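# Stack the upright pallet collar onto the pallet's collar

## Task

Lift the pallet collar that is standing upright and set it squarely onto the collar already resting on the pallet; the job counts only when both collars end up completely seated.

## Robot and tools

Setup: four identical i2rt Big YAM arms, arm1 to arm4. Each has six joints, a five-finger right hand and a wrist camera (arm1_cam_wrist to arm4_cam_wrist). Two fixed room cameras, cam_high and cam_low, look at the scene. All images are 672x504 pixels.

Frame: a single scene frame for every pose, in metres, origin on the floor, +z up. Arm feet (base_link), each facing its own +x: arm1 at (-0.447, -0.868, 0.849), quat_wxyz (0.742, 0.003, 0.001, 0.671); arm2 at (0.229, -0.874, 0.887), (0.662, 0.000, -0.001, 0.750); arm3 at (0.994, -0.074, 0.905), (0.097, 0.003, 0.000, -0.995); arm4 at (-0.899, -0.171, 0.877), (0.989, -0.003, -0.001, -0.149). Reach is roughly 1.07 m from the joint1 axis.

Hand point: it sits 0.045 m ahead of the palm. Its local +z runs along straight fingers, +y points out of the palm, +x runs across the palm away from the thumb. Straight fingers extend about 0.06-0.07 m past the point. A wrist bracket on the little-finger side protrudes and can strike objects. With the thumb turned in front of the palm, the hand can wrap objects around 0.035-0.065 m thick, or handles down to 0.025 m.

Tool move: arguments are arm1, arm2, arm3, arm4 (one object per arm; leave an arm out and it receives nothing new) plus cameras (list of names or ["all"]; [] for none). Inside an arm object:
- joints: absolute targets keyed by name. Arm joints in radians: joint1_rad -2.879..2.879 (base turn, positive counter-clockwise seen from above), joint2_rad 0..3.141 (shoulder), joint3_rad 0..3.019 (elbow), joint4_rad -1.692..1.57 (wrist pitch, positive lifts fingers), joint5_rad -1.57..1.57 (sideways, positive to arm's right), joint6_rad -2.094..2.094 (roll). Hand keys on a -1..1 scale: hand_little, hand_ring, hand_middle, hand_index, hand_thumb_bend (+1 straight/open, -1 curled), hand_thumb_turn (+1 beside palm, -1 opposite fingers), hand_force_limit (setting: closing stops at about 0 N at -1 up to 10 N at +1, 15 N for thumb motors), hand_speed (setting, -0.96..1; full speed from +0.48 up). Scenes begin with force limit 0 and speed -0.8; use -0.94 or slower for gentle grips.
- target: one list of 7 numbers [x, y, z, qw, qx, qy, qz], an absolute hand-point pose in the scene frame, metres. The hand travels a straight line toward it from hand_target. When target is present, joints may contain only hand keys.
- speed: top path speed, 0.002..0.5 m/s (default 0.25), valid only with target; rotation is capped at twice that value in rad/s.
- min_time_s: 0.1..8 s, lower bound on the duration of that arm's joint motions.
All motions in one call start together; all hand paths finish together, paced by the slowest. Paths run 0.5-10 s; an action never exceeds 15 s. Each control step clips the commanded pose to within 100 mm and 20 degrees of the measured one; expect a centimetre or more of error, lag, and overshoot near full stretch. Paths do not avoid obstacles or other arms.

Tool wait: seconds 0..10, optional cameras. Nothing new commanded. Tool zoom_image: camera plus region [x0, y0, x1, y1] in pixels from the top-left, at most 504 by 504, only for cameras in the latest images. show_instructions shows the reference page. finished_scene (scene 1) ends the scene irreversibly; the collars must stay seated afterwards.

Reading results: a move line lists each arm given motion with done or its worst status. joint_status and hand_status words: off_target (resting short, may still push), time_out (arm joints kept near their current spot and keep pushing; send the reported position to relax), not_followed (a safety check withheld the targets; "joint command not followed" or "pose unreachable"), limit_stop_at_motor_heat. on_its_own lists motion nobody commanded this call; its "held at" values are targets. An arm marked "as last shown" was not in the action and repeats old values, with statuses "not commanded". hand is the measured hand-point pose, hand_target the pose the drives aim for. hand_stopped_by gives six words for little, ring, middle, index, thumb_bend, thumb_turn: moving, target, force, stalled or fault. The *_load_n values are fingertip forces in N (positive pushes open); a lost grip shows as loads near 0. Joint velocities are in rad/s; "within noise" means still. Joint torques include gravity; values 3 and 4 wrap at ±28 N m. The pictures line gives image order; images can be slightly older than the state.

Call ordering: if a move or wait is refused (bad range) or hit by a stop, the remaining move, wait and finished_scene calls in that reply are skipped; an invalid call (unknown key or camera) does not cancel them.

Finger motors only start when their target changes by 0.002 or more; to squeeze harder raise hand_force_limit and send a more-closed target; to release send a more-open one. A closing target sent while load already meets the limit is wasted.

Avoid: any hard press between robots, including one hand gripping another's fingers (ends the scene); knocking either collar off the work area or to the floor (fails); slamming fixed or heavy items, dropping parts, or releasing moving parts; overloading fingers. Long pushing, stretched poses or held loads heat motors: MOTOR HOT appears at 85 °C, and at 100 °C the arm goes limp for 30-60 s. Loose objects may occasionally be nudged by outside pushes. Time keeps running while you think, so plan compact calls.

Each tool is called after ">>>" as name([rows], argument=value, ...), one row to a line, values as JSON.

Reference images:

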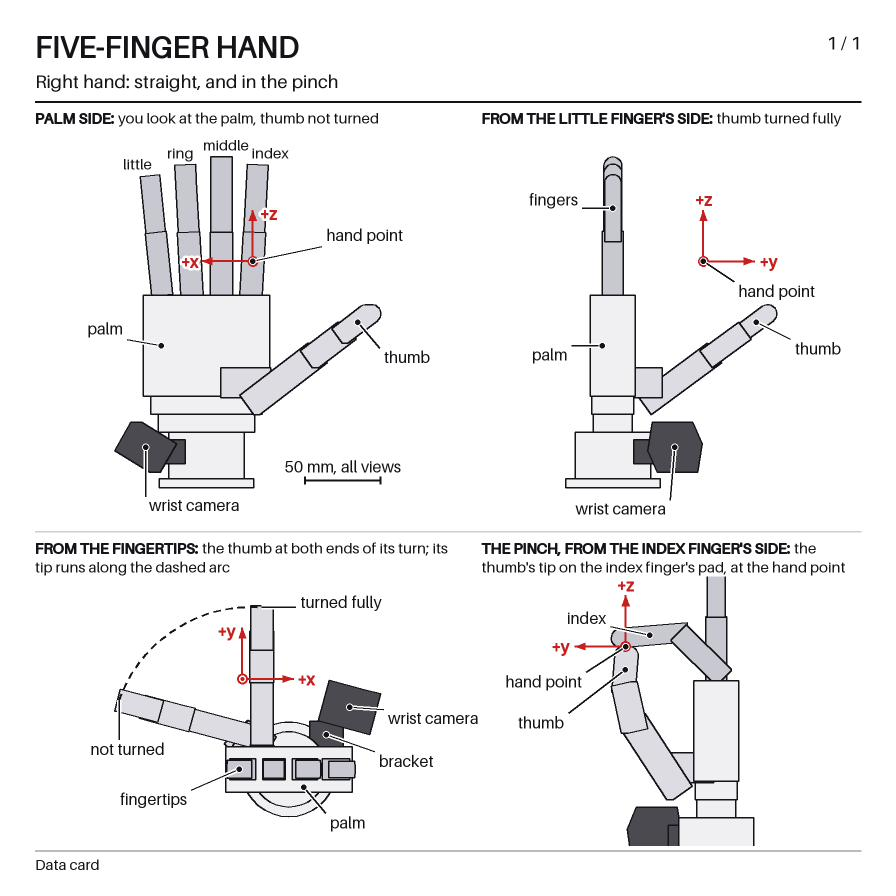

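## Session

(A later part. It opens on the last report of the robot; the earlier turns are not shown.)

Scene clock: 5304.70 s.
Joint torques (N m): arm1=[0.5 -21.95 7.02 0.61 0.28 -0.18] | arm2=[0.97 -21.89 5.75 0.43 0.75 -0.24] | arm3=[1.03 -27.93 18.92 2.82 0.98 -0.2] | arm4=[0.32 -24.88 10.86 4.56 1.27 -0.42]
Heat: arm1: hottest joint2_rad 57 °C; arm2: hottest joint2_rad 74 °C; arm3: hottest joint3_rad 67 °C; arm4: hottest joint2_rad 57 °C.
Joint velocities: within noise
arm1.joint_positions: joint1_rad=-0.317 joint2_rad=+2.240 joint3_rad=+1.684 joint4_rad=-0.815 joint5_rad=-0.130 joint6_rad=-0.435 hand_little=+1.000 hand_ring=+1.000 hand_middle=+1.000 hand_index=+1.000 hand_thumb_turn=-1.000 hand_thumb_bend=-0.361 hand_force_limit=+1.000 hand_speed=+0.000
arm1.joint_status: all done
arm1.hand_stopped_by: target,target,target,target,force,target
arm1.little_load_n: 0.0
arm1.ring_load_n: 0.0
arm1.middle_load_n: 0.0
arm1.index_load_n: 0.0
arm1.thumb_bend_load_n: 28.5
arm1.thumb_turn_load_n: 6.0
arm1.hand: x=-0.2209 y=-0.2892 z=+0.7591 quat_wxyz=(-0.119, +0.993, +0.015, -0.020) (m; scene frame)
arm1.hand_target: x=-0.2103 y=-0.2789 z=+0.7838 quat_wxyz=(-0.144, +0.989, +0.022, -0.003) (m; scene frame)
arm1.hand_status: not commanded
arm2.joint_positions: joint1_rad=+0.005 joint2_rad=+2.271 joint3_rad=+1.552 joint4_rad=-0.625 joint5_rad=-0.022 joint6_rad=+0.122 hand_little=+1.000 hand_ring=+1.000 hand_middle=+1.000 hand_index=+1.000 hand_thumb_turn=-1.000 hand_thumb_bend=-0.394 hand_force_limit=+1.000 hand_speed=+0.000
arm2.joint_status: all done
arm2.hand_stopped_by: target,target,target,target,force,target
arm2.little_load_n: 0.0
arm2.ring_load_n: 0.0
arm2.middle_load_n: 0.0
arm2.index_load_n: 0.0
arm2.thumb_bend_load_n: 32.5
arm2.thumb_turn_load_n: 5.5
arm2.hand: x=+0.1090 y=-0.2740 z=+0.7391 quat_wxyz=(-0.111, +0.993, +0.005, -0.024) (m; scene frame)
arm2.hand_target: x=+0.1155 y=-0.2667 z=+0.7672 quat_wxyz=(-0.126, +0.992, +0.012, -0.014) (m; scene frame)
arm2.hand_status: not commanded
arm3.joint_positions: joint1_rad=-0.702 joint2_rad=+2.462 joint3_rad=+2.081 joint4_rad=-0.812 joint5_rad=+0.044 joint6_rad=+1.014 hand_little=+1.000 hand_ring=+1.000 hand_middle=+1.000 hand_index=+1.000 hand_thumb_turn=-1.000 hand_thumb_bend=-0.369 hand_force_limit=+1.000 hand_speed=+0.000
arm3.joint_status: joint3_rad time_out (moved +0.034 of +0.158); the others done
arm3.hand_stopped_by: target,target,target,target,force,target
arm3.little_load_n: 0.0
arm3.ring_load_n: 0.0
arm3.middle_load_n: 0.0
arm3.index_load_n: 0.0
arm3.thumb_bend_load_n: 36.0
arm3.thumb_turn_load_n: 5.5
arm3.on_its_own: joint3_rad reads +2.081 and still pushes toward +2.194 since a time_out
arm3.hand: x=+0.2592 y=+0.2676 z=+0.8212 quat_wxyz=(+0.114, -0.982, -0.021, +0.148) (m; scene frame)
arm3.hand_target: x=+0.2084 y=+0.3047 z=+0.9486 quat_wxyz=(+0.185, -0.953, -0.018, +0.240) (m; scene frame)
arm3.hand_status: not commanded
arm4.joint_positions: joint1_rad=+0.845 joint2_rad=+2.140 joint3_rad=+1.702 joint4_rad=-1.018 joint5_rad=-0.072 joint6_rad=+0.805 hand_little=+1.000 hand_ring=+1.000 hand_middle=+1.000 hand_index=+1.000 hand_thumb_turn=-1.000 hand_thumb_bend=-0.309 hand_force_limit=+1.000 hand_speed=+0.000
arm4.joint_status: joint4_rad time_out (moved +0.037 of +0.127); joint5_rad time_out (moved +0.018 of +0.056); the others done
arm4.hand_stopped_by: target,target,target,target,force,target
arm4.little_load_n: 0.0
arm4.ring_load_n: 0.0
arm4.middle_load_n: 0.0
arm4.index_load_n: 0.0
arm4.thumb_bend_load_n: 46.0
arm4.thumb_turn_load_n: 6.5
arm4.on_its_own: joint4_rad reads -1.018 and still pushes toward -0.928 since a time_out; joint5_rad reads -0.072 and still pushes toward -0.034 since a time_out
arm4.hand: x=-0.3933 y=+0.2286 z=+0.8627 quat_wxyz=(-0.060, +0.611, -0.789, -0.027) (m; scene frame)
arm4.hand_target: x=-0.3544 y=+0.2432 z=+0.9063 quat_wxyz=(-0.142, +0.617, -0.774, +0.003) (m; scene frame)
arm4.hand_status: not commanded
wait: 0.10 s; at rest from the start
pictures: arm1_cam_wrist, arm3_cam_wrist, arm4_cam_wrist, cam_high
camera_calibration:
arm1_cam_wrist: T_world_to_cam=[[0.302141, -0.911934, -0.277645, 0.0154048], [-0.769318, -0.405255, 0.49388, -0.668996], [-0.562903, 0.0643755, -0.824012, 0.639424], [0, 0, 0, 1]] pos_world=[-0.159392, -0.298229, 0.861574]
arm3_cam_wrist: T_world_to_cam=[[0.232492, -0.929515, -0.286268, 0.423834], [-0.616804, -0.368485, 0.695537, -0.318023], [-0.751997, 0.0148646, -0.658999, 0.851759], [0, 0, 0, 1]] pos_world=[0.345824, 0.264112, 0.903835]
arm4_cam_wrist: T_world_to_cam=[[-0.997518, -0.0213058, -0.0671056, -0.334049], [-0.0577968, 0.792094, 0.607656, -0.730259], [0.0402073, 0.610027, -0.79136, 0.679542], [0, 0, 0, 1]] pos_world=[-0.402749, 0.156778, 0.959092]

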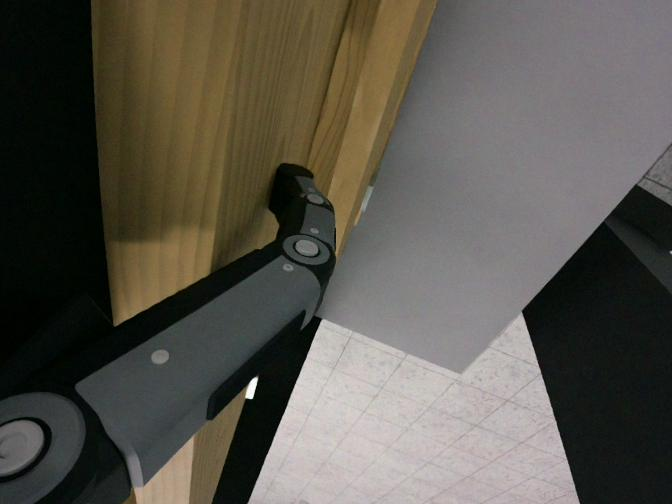

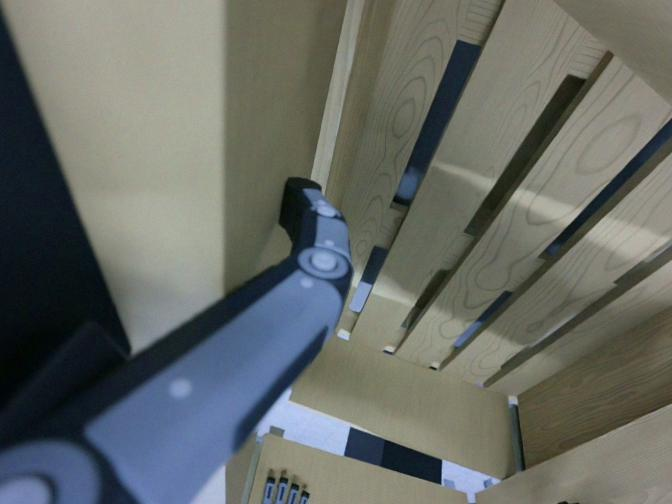

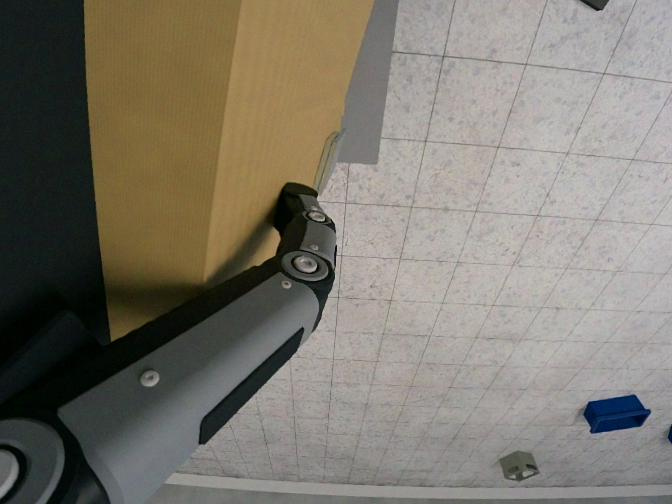

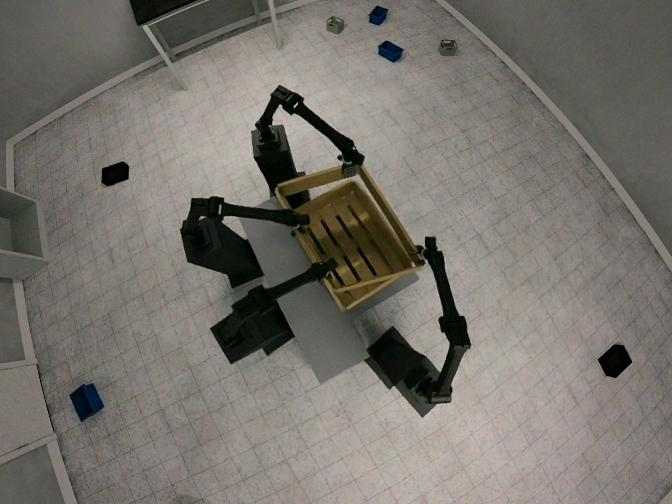

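>>> move(cameras=["cam_low","arm3_cam_wrist"])

>>> zoom_image(camera="cam_low", region=[500, 160, 590, 340])

>>> zoom_image(camera="cam_low", region=[220, 210, 340, 390])

Scene clock: 5330.77 s.
Joint torques (N m): arm1=[0.56 -21.95 6.99 0.64 0.28 -0.18] | arm2=[1.03 -21.95 5.83 0.43 0.74 -0.23] | arm3=[0.85 -28.1 18.86 2.92 0.99 -0.18] | arm4=[0.32 -24.88 10.86 4.57 1.27 -0.42]
Heat: arm1: hottest joint2_rad 56 °C; arm2: hottest joint2_rad 73 °C; arm3: hottest joint3_rad 68 °C; arm4: hottest joint2_rad 58 °C.
Joint velocities: within noise
arm1.joint_positions: joint1_rad=-0.317 joint2_rad=+2.240 joint3_rad=+1.684 joint4_rad=-0.815 joint5_rad=-0.130 joint6_rad=-0.435 hand_little=+1.000 hand_ring=+1.000 hand_middle=+1.000 hand_index=+1.000 hand_thumb_turn=-1.000 hand_thumb_bend=-0.361 hand_force_limit=+1.000 hand_speed=+0.000
arm1.joint_status: all done
arm1.hand_stopped_by: target,target,target,target,force,target
arm1.little_load_n: 0.0
arm1.ring_load_n: 0.0
arm1.middle_load_n: 0.0
arm1.index_load_n: 0.0
arm1.thumb_bend_load_n: 28.5
arm1.thumb_turn_load_n: 5.5
arm1.hand: x=-0.2209 y=-0.2892 z=+0.7591 quat_wxyz=(-0.119, +0.993, +0.015, -0.020) (m; scene frame)
arm1.hand_target: x=-0.2103 y=-0.2789 z=+0.7838 quat_wxyz=(-0.144, +0.989, +0.022, -0.003) (m; scene frame)
arm1.hand_status: not commanded
arm2.joint_positions: joint1_rad=+0.005 joint2_rad=+2.271 joint3_rad=+1.552 joint4_rad=-0.625 joint5_rad=-0.022 joint6_rad=+0.122 hand_little=+1.000 hand_ring=+1.000 hand_middle=+1.000 hand_index=+1.000 hand_thumb_turn=-1.000 hand_thumb_bend=-0.394 hand_force_limit=+1.000 hand_speed=+0.000
arm2.joint_status: all done
arm2.hand_stopped_by: target,target,target,target,force,target
arm2.little_load_n: 0.0
arm2.ring_load_n: 0.0
arm2.middle_load_n: 0.0
arm2.index_load_n: 0.0
arm2.thumb_bend_load_n: 32.5
arm2.thumb_turn_load_n: 5.0
arm2.hand: x=+0.1090 y=-0.2740 z=+0.7391 quat_wxyz=(-0.111, +0.993, +0.005, -0.024) (m; scene frame)
arm2.hand_target: x=+0.1155 y=-0.2667 z=+0.7672 quat_wxyz=(-0.126, +0.992, +0.012, -0.014) (m; scene frame)
arm2.hand_status: not commanded
arm3.joint_positions: joint1_rad=-0.702 joint2_rad=+2.462 joint3_rad=+2.081 joint4_rad=-0.812 joint5_rad=+0.044 joint6_rad=+1.014 hand_little=+1.000 hand_ring=+1.000 hand_middle=+1.000 hand_index=+1.000 hand_thumb_turn=-1.000 hand_thumb_bend=-0.369 hand_force_limit=+1.000 hand_speed=+0.000
arm3.joint_status: joint3_rad time_out (moved +0.034 of +0.158); the others done
arm3.hand_stopped_by: target,target,target,target,force,target
arm3.little_load_n: 0.0
arm3.ring_load_n: 0.0
arm3.middle_load_n: -0.5
arm3.index_load_n: 0.0
arm3.thumb_bend_load_n: 36.0
arm3.thumb_turn_load_n: 5.5
arm3.on_its_own: joint3_rad reads +2.081 and still pushes toward +2.194 since a time_out
arm3.hand: x=+0.2592 y=+0.2676 z=+0.8212 quat_wxyz=(+0.114, -0.982, -0.021, +0.148) (m; scene frame)
arm3.hand_target: x=+0.2084 y=+0.3047 z=+0.9486 quat_wxyz=(+0.185, -0.953, -0.018, +0.240) (m; scene frame)
arm3.hand_status: not commanded
arm4.joint_positions: joint1_rad=+0.845 joint2_rad=+2.140 joint3_rad=+1.702 joint4_rad=-1.018 joint5_rad=-0.072 joint6_rad=+0.805 hand_little=+1.000 hand_ring=+1.000 hand_middle=+1.000 hand_index=+1.000 hand_thumb_turn=-1.000 hand_thumb_bend=-0.309 hand_force_limit=+1.000 hand_speed=+0.000
arm4.joint_status: joint4_rad time_out (moved +0.037 of +0.127); joint5_rad time_out (moved +0.018 of +0.056); the others done
arm4.hand_stopped_by: target,target,target,target,force,target
arm4.little_load_n: 0.0
arm4.ring_load_n: 0.0
arm4.middle_load_n: 0.0
arm4.index_load_n: 0.0
arm4.thumb_bend_load_n: 46.0
arm4.thumb_turn_load_n: 6.0
arm4.on_its_own: joint4_rad reads -1.018 and still pushes toward -0.928 since a time_out; joint5_rad reads -0.072 and still pushes toward -0.034 since a time_out
arm4.hand: x=-0.3933 y=+0.2286 z=+0.8627 quat_wxyz=(-0.060, +0.611, -0.789, -0.027) (m; scene frame)
arm4.hand_target: x=-0.3544 y=+0.2432 z=+0.9063 quat_wxyz=(-0.142, +0.617, -0.774, +0.003) (m; scene frame)
arm4.hand_status: not commanded
pictures: arm3_cam_wrist, cam_low
camera_calibration:
arm3_cam_wrist: T_world_to_cam=[[0.232492, -0.929515, -0.286268, 0.423834], [-0.616804, -0.368485, 0.695537, -0.318023], [-0.751997, 0.0148646, -0.658999, 0.851759], [0, 0, 0, 1]] pos_world=[0.345824, 0.264112, 0.903835]

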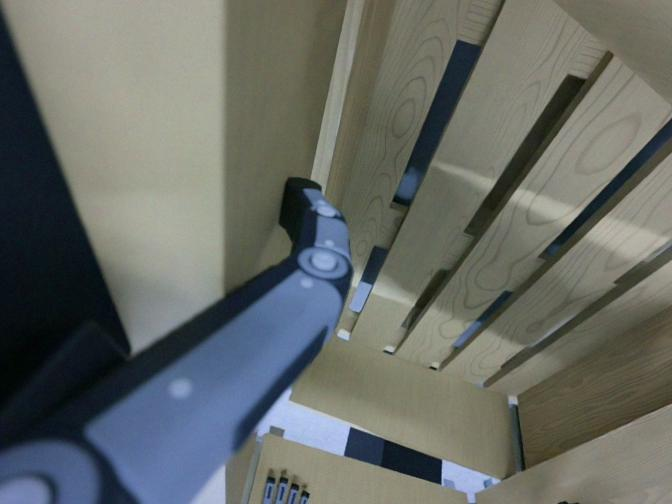

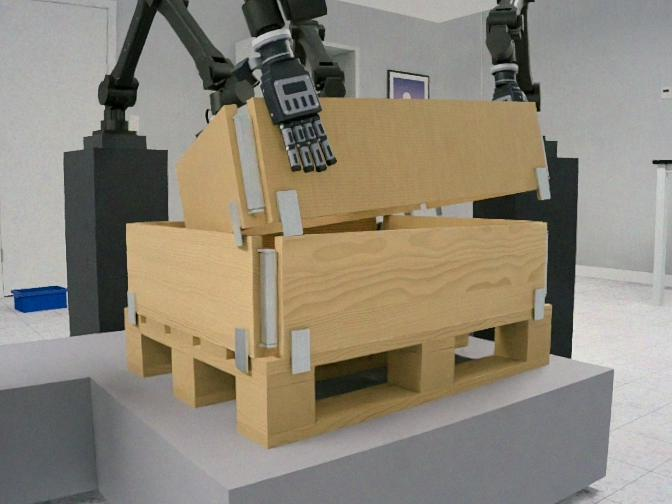

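Scaled by 2.800 from the camera's 672x504 image, which has a finer 960x720 frame.

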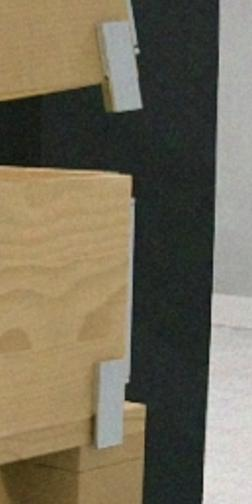

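Scaled by 2.800 from the camera's 672x504 image, which has a finer 960x720 frame.

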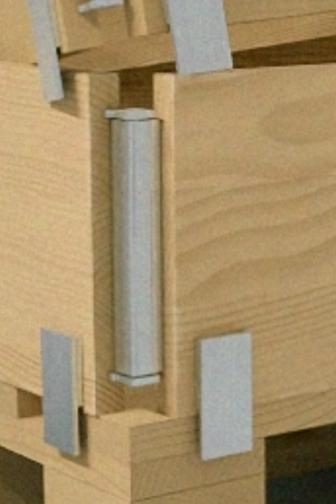

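>>> move(cameras=["cam_high"])

>>> zoom_image(camera="cam_high", region=[350, 165, 420, 225])

>>> zoom_image(camera="cam_high", region=[370, 215, 440, 275])

Scene clock: 5344.93 s.
Joint torques (N m): arm1=[0.56 -22.01 6.99 0.64 0.29 -0.18] | arm2=[0.97 -21.77 5.75 0.44 0.74 -0.23] | arm3=[1.32 -28.22 19 2.78 0.98 -0.18] | arm4=[0.38 -24.94 10.84 4.6 1.27 -0.41]
Heat: arm1: hottest joint2_rad 56 °C; arm2: hottest joint2_rad 72 °C; arm3: hottest joint3_rad 68 °C; arm4: hottest joint2_rad 58 °C.
Joint velocities: within noise
arm1.joint_positions: joint1_rad=-0.317 joint2_rad=+2.240 joint3_rad=+1.684 joint4_rad=-0.815 joint5_rad=-0.130 joint6_rad=-0.435 hand_little=+1.000 hand_ring=+1.000 hand_middle=+1.000 hand_index=+1.000 hand_thumb_turn=-1.000 hand_thumb_bend=-0.361 hand_force_limit=+1.000 hand_speed=+0.000
arm1.joint_status: all done
arm1.hand_stopped_by: target,target,target,target,force,target
arm1.little_load_n: 0.0
arm1.ring_load_n: 0.0
arm1.middle_load_n: 0.0
arm1.index_load_n: 0.0
arm1.thumb_bend_load_n: 28.5
arm1.thumb_turn_load_n: 6.0
arm1.hand: x=-0.2209 y=-0.2892 z=+0.7591 quat_wxyz=(-0.119, +0.993, +0.015, -0.020) (m; scene frame)
arm1.hand_target: x=-0.2103 y=-0.2789 z=+0.7838 quat_wxyz=(-0.144, +0.989, +0.022, -0.003) (m; scene frame)
arm1.hand_status: not commanded
arm2.joint_positions: joint1_rad=+0.005 joint2_rad=+2.271 joint3_rad=+1.552 joint4_rad=-0.625 joint5_rad=-0.022 joint6_rad=+0.122 hand_little=+1.000 hand_ring=+1.000 hand_middle=+1.000 hand_index=+1.000 hand_thumb_turn=-1.000 hand_thumb_bend=-0.394 hand_force_limit=+1.000 hand_speed=+0.000
arm2.joint_status: all done
arm2.hand_stopped_by: target,target,target,target,force,target
arm2.little_load_n: 0.0
arm2.ring_load_n: 0.0
arm2.middle_load_n: 0.0
arm2.index_load_n: 0.0
arm2.thumb_bend_load_n: 32.5
arm2.thumb_turn_load_n: 5.5
arm2.hand: x=+0.1090 y=-0.2740 z=+0.7391 quat_wxyz=(-0.111, +0.993, +0.005, -0.024) (m; scene frame)
arm2.hand_target: x=+0.1155 y=-0.2667 z=+0.7672 quat_wxyz=(-0.126, +0.992, +0.012, -0.014) (m; scene frame)
arm2.hand_status: not commanded
arm3.joint_positions: joint1_rad=-0.702 joint2_rad=+2.462 joint3_rad=+2.081 joint4_rad=-0.812 joint5_rad=+0.044 joint6_rad=+1.014 hand_little=+1.000 hand_ring=+1.000 hand_middle=+1.000 hand_index=+1.000 hand_thumb_turn=-1.000 hand_thumb_bend=-0.369 hand_force_limit=+1.000 hand_speed=+0.000
arm3.joint_status: joint3_rad time_out (moved +0.034 of +0.158); the others done
arm3.hand_stopped_by: target,target,target,target,force,target
arm3.little_load_n: 0.0
arm3.ring_load_n: 0.0
arm3.middle_load_n: 0.0
arm3.index_load_n: 0.0
arm3.thumb_bend_load_n: 36.0
arm3.thumb_turn_load_n: 5.5
arm3.on_its_own: joint3_rad reads +2.081 and still pushes toward +2.194 since a time_out
arm3.hand: x=+0.2592 y=+0.2676 z=+0.8212 quat_wxyz=(+0.114, -0.982, -0.021, +0.148) (m; scene frame)
arm3.hand_target: x=+0.2084 y=+0.3047 z=+0.9486 quat_wxyz=(+0.185, -0.953, -0.018, +0.240) (m; scene frame)
arm3.hand_status: not commanded
arm4.joint_positions: joint1_rad=+0.845 joint2_rad=+2.140 joint3_rad=+1.702 joint4_rad=-1.018 joint5_rad=-0.072 joint6_rad=+0.805 hand_little=+1.000 hand_ring=+1.000 hand_middle=+1.000 hand_index=+1.000 hand_thumb_turn=-1.000 hand_thumb_bend=-0.309 hand_force_limit=+1.000 hand_speed=+0.000
arm4.joint_status: joint4_rad time_out (moved +0.037 of +0.127); joint5_rad time_out (moved +0.018 of +0.056); the others done
arm4.hand_stopped_by: target,target,target,target,force,target
arm4.little_load_n: 0.0
arm4.ring_load_n: 0.0
arm4.middle_load_n: 0.0
arm4.index_load_n: 0.0
arm4.thumb_bend_load_n: 46.0
arm4.thumb_turn_load_n: 6.0
arm4.on_its_own: joint4_rad reads -1.018 and still pushes toward -0.928 since a time_out; joint5_rad reads -0.072 and still pushes toward -0.034 since a time_out
arm4.hand: x=-0.3933 y=+0.2286 z=+0.8627 quat_wxyz=(-0.060, +0.611, -0.789, -0.027) (m; scene frame)
arm4.hand_target: x=-0.3544 y=+0.2432 z=+0.9063 quat_wxyz=(-0.142, +0.617, -0.774, +0.003) (m; scene frame)
arm4.hand_status: not commanded
pictures: cam_high

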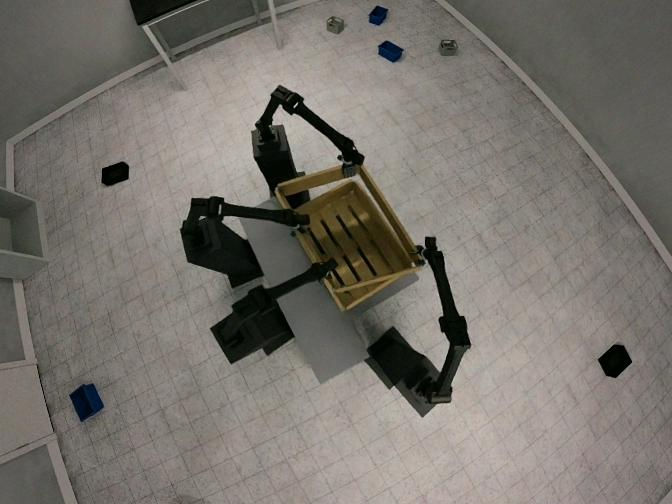

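Scaled by 7.200 from the camera's 672x504 image, which has a finer 960x720 frame.

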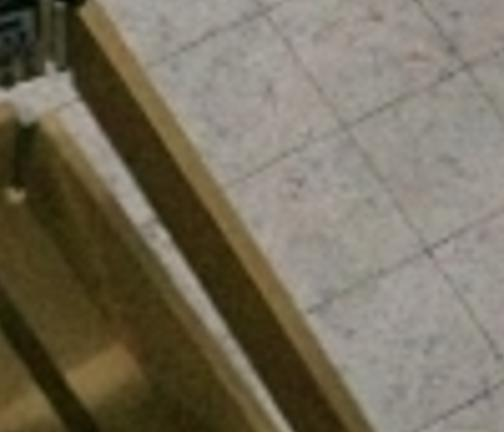

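Scaled by 7.200 from the camera's 672x504 image, which has a finer 960x720 frame.

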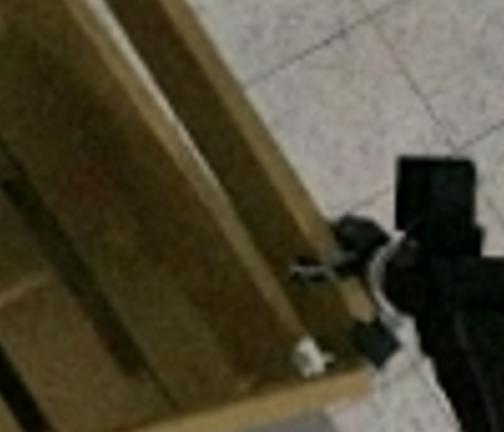

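>>> move(arm1={"joints":{"joint1_rad":-0.308,"joint2_rad":2.225,"joint3_rad":1.700,"joint4_rad":-0.816,"joint5_rad":-0.099,"joint6_rad":-0.436},"min_time_s":5}, arm2={"joints":{"joint1_rad":0.010,"joint2_rad":2.2475,"joint3_rad":1.582,"joint4_rad":-0.678,"joint5_rad":0.005,"joint6_rad":0.113},"min_time_s":5}, arm3={"joints":{"joint1_rad":-0.7045,"joint2_rad":2.4415,"joint3_rad":2.260,"joint4_rad":-0.822,"joint5_rad":0.056,"joint6_rad":0.9975},"min_time_s":5}, arm4={"joints":{"joint1_rad":0.854,"joint2_rad":2.1125,"joint3_rad":1.702,"joint4_rad":-0.887,"joint5_rad":-0.0025,"joint6_rad":0.792},"min_time_s":5}, cameras=["cam_low","arm3_cam_wrist"])

>>> zoom_image(camera="cam_low", region=[220, 180, 320, 260])

>>> zoom_image(camera="cam_low", region=[470, 150, 560, 240])

>>> zoom_image(camera="arm3_cam_wrist", region=[280, 0, 420, 200])

Scene clock: 5408.10 s.
Joint torques (N m): arm1=[0.85 -20.13 7.92 0.06 0.32 -0.12] | arm2=[1.26 -19.96 7.17 0.1 0.7 -0.17] | arm3=[1.26 -26.52 18.95 3.04 0.8 -0.29] | arm4=[-0.03 -22.77 10.32 4.66 1.38 -0.32]
Heat: arm1: hottest joint2_rad 56 °C; arm2: hottest joint2_rad 71 °C; arm3: hottest joint3_rad 70 °C; arm4: hottest joint2_rad 57 °C.
move: arm1 done; arm2 done; arm3 time_out; arm4 time_out
Joint velocities: within noise
arm1.joint_positions: joint1_rad=-0.308 joint2_rad=+2.240 joint3_rad=+1.686 joint4_rad=-0.814 joint5_rad=-0.108 joint6_rad=-0.426 hand_little=+1.000 hand_ring=+1.000 hand_middle=+1.000 hand_index=+1.000 hand_thumb_turn=-1.000 hand_thumb_bend=-0.361 hand_force_limit=+1.000 hand_speed=+0.000
arm1.joint_status: all done
arm1.hand_stopped_by: target,target,target,target,force,target
arm1.little_load_n: 0.0
arm1.ring_load_n: 0.0
arm1.middle_load_n: 0.0
arm1.index_load_n: 0.0
arm1.thumb_bend_load_n: 32.5
arm1.thumb_turn_load_n: 6.5
arm1.hand: x=-0.2223 y=-0.2875 z=+0.7592 quat_wxyz=(-0.116, +0.993, +0.014, -0.011) (m; scene frame)
arm1.hand_target: x=-0.2163 y=-0.2800 z=+0.7725 quat_wxyz=(-0.127, +0.992, +0.019, +0.000) (m; scene frame)
arm1.hand_status: not commanded
arm2.joint_positions: joint1_rad=+0.009 joint2_rad=+2.271 joint3_rad=+1.567 joint4_rad=-0.647 joint5_rad=-0.014 joint6_rad=+0.124 hand_little=+1.000 hand_ring=+1.000 hand_middle=+1.000 hand_index=+1.000 hand_thumb_turn=-1.000 hand_thumb_bend=-0.394 hand_force_limit=+1.000 hand_speed=+0.000
arm2.joint_status: all done
arm2.hand_stopped_by: target,target,target,target,force,target
arm2.little_load_n: 0.5
arm2.ring_load_n: 0.0
arm2.middle_load_n: 0.0
arm2.index_load_n: 0.0
arm2.thumb_bend_load_n: 36.0
arm2.thumb_turn_load_n: 5.5
arm2.hand: x=+0.1080 y=-0.2726 z=+0.7429 quat_wxyz=(-0.108, +0.994, +0.005, -0.020) (m; scene frame)
arm2.hand_target: x=+0.1109 y=-0.2668 z=+0.7606 quat_wxyz=(-0.113, +0.993, +0.010, -0.011) (m; scene frame)
arm2.hand_status: not commanded
arm3.joint_positions: joint1_rad=-0.702 joint2_rad=+2.499 joint3_rad=+2.145 joint4_rad=-0.867 joint5_rad=+0.034 joint6_rad=+1.015 hand_little=+1.000 hand_ring=+1.000 hand_middle=+1.000 hand_index=+1.000 hand_thumb_turn=-1.000 hand_thumb_bend=-0.369 hand_force_limit=+1.000 hand_speed=+0.000
arm3.joint_status: joint3_rad time_out (moved +0.064 of +0.179); the others done
arm3.hand_stopped_by: target,target,target,target,force,target
arm3.little_load_n: 0.0
arm3.ring_load_n: 0.0
arm3.middle_load_n: 0.0
arm3.index_load_n: 0.0
arm3.thumb_bend_load_n: 34.0
arm3.thumb_turn_load_n: 5.0
arm3.on_its_own: joint3_rad reads +2.145 and still pushes toward +2.257 since a time_out
arm3.hand: x=+0.2556 y=+0.2673 z=+0.8157 quat_wxyz=(+0.103, -0.985, -0.021, +0.139) (m; scene frame)
arm3.hand_target: x=+0.2066 y=+0.3020 z=+0.9206 quat_wxyz=(+0.167, -0.960, -0.023, +0.222) (m; scene frame)
arm3.hand_status: not commanded
arm4.joint_positions: joint1_rad=+0.860 joint2_rad=+2.140 joint3_rad=+1.679 joint4_rad=-0.977 joint5_rad=-0.043 joint6_rad=+0.809 hand_little=+1.000 hand_ring=+1.000 hand_middle=+1.000 hand_index=+1.000 hand_thumb_turn=-1.000 hand_thumb_bend=-0.285 hand_force_limit=+1.000 hand_speed=+0.000
arm4.joint_status: joint4_rad time_out (moved +0.040 of +0.131); joint5_rad time_out (moved +0.029 of +0.069); the others done
arm4.hand_stopped_by: target,target,target,target,force,target
arm4.little_load_n: 0.0
arm4.ring_load_n: 0.0
arm4.middle_load_n: 0.0
arm4.index_load_n: 0.0
arm4.thumb_bend_load_n: 46.0
arm4.thumb_turn_load_n: 5.0
arm4.on_its_own: joint4_rad reads -0.977 and still pushes toward -0.887 since a time_out; joint5_rad reads -0.043 and still pushes toward -0.003 since a time_out
arm4.hand: x=-0.3950 y=+0.2318 z=+0.8533 quat_wxyz=(-0.067, +0.614, -0.786, -0.012) (m; scene frame)
arm4.hand_target: x=-0.3571 y=+0.2420 z=+0.8798 quat_wxyz=(-0.134, +0.614, -0.778, +0.017) (m; scene frame)
arm4.hand_status: not commanded
pictures: arm3_cam_wrist, cam_low
camera_calibration:
arm3_cam_wrist: T_world_to_cam=[[0.240173, -0.935097, -0.260595, 0.401492], [-0.629651, -0.354386, 0.69134, -0.313646], [-0.738821, -0.00195729, -0.673899, 0.858803], [0, 0, 0, 1]] pos_world=[0.340587, 0.265964, 0.900209]

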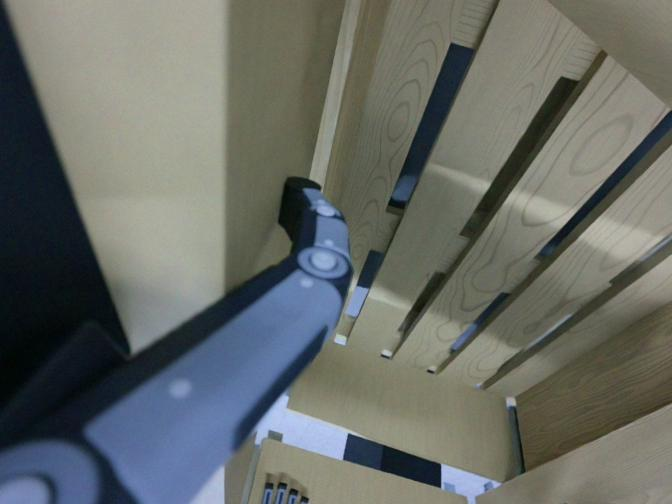

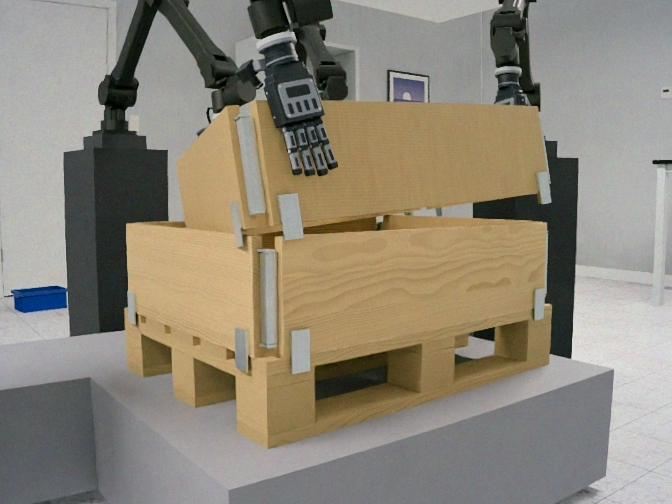

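Scaled by 5.040 from the camera's 672x504 image, which has a finer 960x720 frame.

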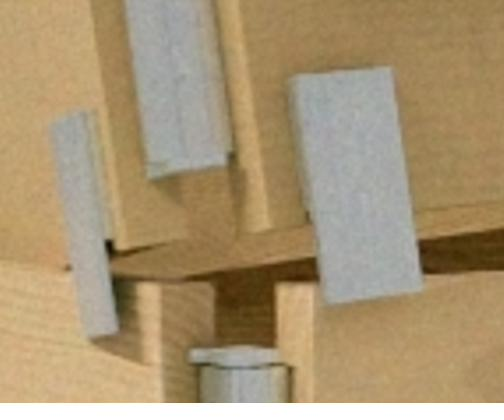

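Scaled by 5.600 from the camera's 672x504 image, which has a finer 960x720 frame.

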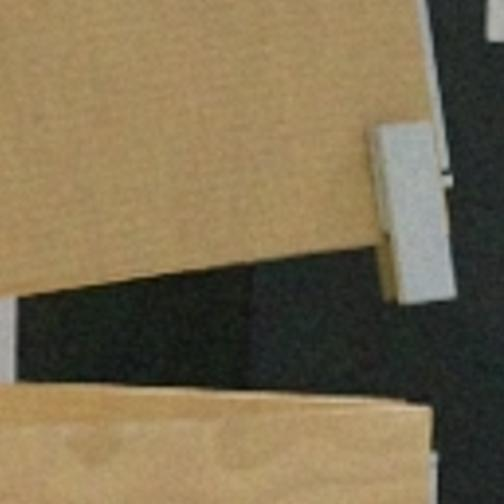

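Scaled by 2.520 from the camera's 672x504 image, which has a finer 960x720 frame.

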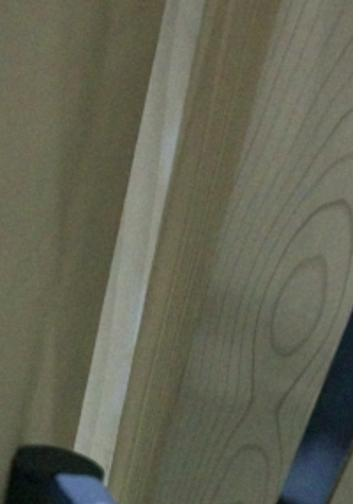

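>>> move(arm1={"joints":{"joint1_rad":-0.292,"joint2_rad":2.252,"joint3_rad":1.715,"joint4_rad":-0.832,"joint5_rad":-0.070,"joint6_rad":-0.418},"min_time_s":5}, arm2={"joints":{"joint1_rad":0.019,"joint2_rad":2.275,"joint3_rad":1.612,"joint4_rad":-0.715,"joint5_rad":0.020,"joint6_rad":0.124},"min_time_s":5}, arm3={"joints":{"joint1_rad":-0.710,"joint2_rad":2.505,"joint3_rad":2.31,"joint4_rad":-0.869,"joint5_rad":0.0375,"joint6_rad":0.995},"min_time_s":5}, arm4={"joints":{"joint1_rad":0.867,"joint2_rad":2.132,"joint3_rad":1.677,"joint4_rad":-0.841,"joint5_rad":0.032,"joint6_rad":0.794},"min_time_s":5}, cameras=["cam_low","arm3_cam_wrist","arm4_cam_wrist"])

>>> zoom_image(camera="cam_low", region=[220, 180, 320, 260])

>>> zoom_image(camera="cam_low", region=[470, 150, 560, 240])

>>> zoom_image(camera="arm3_cam_wrist", region=[280, 0, 420, 200])

Scene clock: 5457.27 s.
Joint torques (N m): arm1=[1.08 -18.14 8.16 -0.09 0.27 -0.05] | arm2=[1.49 -18.37 7.57 0.16 0.79 -0.11] | arm3=[1.26 -24.29 18 2.96 0.66 -0.25] | arm4=[-0.26 -21.13 10.3 4.64 1.44 -0.35]
Heat: arm1: hottest joint2_rad 56 °C; arm2: hottest joint2_rad 67 °C; arm3: hottest joint3_rad 71 °C; arm4: hottest joint2_rad 55 °C.
move: arm1 done; arm2 done; arm3 time_out; arm4 time_out
Joint velocities: within noise
arm1.joint_positions: joint1_rad=-0.295 joint2_rad=+2.241 joint3_rad=+1.699 joint4_rad=-0.826 joint5_rad=-0.077 joint6_rad=-0.416 hand_little=+1.000 hand_ring=+1.000 hand_middle=+1.000 hand_index=+1.000 hand_thumb_turn=-1.000 hand_thumb_bend=-0.361 hand_force_limit=+1.000 hand_speed=+0.000
arm1.joint_status: all done
arm1.hand_stopped_by: target,target,target,target,force,target
arm1.little_load_n: 0.0
arm1.ring_load_n: 0.0
arm1.middle_load_n: 0.0
arm1.index_load_n: 0.0
arm1.thumb_bend_load_n: 35.5
arm1.thumb_turn_load_n: 7.0
arm1.hand: x=-0.2238 y=-0.2844 z=+0.7619 quat_wxyz=(-0.110, +0.994, +0.013, +0.002) (m; scene frame)
arm1.hand_target: x=-0.2228 y=-0.2809 z=+0.7606 quat_wxyz=(-0.108, +0.994, +0.016, +0.005) (m; scene frame)
arm1.hand_status: not commanded
arm2.joint_positions: joint1_rad=+0.014 joint2_rad=+2.273 joint3_rad=+1.593 joint4_rad=-0.688 joint5_rad=-0.001 joint6_rad=+0.128 hand_little=+1.000 hand_ring=+1.000 hand_middle=+1.000 hand_index=+1.000 hand_thumb_turn=-1.000 hand_thumb_bend=-0.394 hand_force_limit=+1.000 hand_speed=+0.000
arm2.joint_status: all done
arm2.hand_stopped_by: target,target,target,target,force,target
arm2.little_load_n: 0.0
arm2.ring_load_n: 0.0
arm2.middle_load_n: 0.0
arm2.index_load_n: 0.0
arm2.thumb_bend_load_n: 39.0
arm2.thumb_turn_load_n: 6.5
arm2.hand: x=+0.1067 y=-0.2705 z=+0.7494 quat_wxyz=(-0.101, +0.995, +0.005, -0.013) (m; scene frame)
arm2.hand_target: x=+0.1080 y=-0.2692 z=+0.7528 quat_wxyz=(-0.097, +0.995, +0.009, -0.002) (m; scene frame)
arm2.hand_status: not commanded
arm3.joint_positions: joint1_rad=-0.706 joint2_rad=+2.536 joint3_rad=+2.208 joint4_rad=-0.915 joint5_rad=+0.019 joint6_rad=+1.014 hand_little=+1.000 hand_ring=+1.000 hand_middle=+1.000 hand_index=+1.000 hand_thumb_turn=-1.000 hand_thumb_bend=-0.369 hand_force_limit=+1.000 hand_speed=+0.000
arm3.joint_status: joint3_rad time_out (moved +0.063 of +0.165); the others done
arm3.hand_stopped_by: target,target,target,target,force,target
arm3.little_load_n: 0.0
arm3.ring_load_n: 0.0
arm3.middle_load_n: 0.0
arm3.index_load_n: 0.0
arm3.thumb_bend_load_n: 33.0
arm3.thumb_turn_load_n: 3.5
arm3.on_its_own: joint3_rad reads +2.208 and still pushes toward +2.310 since a time_out
arm3.hand: x=+0.2529 y=+0.2696 z=+0.8116 quat_wxyz=(+0.091, -0.987, -0.021, +0.133) (m; scene frame)
arm3.hand_target: x=+0.2104 y=+0.3014 z=+0.8878 quat_wxyz=(+0.146, -0.968, -0.025, +0.202) (m; scene frame)
arm3.hand_status: not commanded
arm4.joint_positions: joint1_rad=+0.876 joint2_rad=+2.140 joint3_rad=+1.654 joint4_rad=-0.930 joint5_rad=-0.009 joint6_rad=+0.813 hand_little=+1.000 hand_ring=+1.000 hand_middle=+1.000 hand_index=+1.000 hand_thumb_turn=-1.000 hand_thumb_bend=-0.262 hand_force_limit=+1.000 hand_speed=+0.000
arm4.joint_status: joint4_rad time_out (moved +0.047 of +0.136); joint5_rad time_out (moved +0.034 of +0.075); the others done
arm4.hand_stopped_by: target,target,target,target,force,target
arm4.little_load_n: 0.0
arm4.ring_load_n: 0.0
arm4.middle_load_n: 0.0
arm4.index_load_n: 0.0
arm4.thumb_bend_load_n: 46.5
arm4.thumb_turn_load_n: 4.5
arm4.on_its_own: joint4_rad reads -0.930 and still pushes toward -0.841 since a time_out; joint5_rad reads -0.009 and still pushes toward +0.032 since a time_out
arm4.hand: x=-0.3963 y=+0.2357 z=+0.8429 quat_wxyz=(-0.076, +0.618, -0.783, +0.005) (m; scene frame)
arm4.hand_target: x=-0.3589 y=+0.2428 z=+0.8573 quat_wxyz=(-0.134, +0.616, -0.776, +0.033) (m; scene frame)
arm4.hand_status: not commanded
pictures: arm3_cam_wrist, arm4_cam_wrist, cam_low
camera_calibration:
arm3_cam_wrist: T_world_to_cam=[[0.244363, -0.9406, -0.235709, 0.383525], [-0.638055, -0.33901, 0.691345, -0.313697], [-0.730186, -0.0185439, -0.682996, 0.863667], [0, 0, 0, 1]] pos_world=[0.336762, 0.270413, 0.897154]
arm4_cam_wrist: T_world_to_cam=[[-0.99053, -0.038318, -0.131843, -0.276904], [-0.108209, 0.808924, 0.577869, -0.722943], [0.0845085, 0.586663, -0.80541, 0.694507], [0, 0, 0, 1]] pos_world=[-0.411203, 0.166754, 0.940621]

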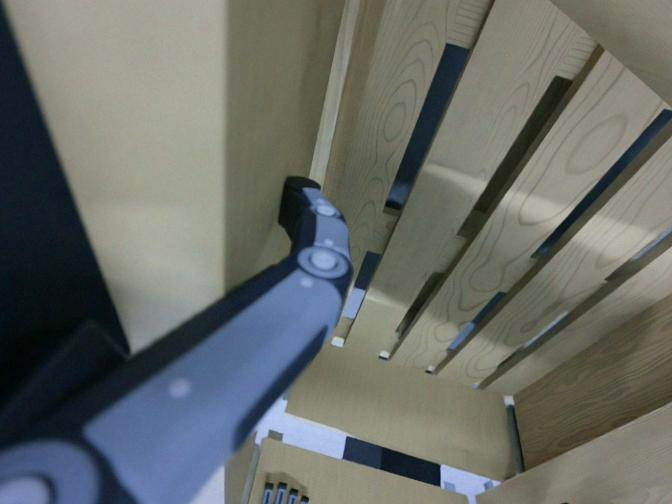

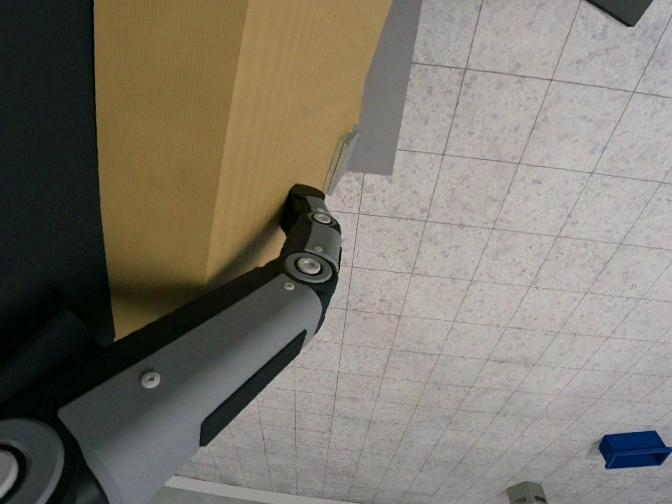

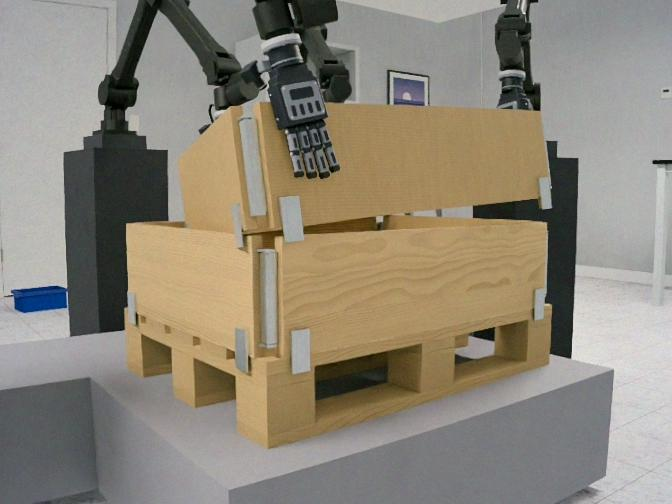

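Scaled by 5.040 from the camera's 672x504 image, which has a finer 960x720 frame.

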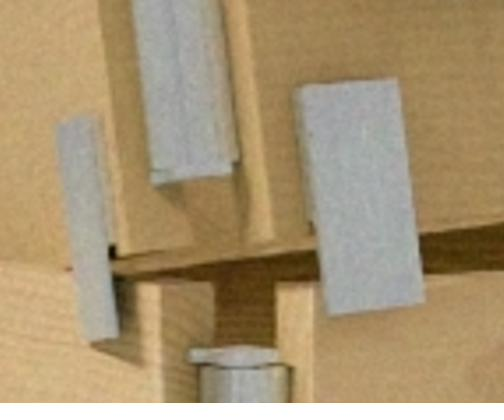

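Scaled by 5.600 from the camera's 672x504 image, which has a finer 960x720 frame.

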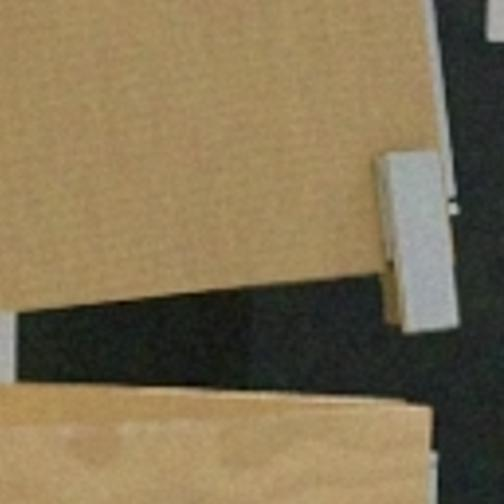

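Scaled by 2.520 from the camera's 672x504 image, which has a finer 960x720 frame.

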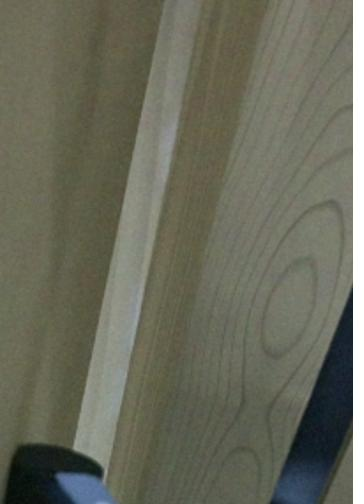

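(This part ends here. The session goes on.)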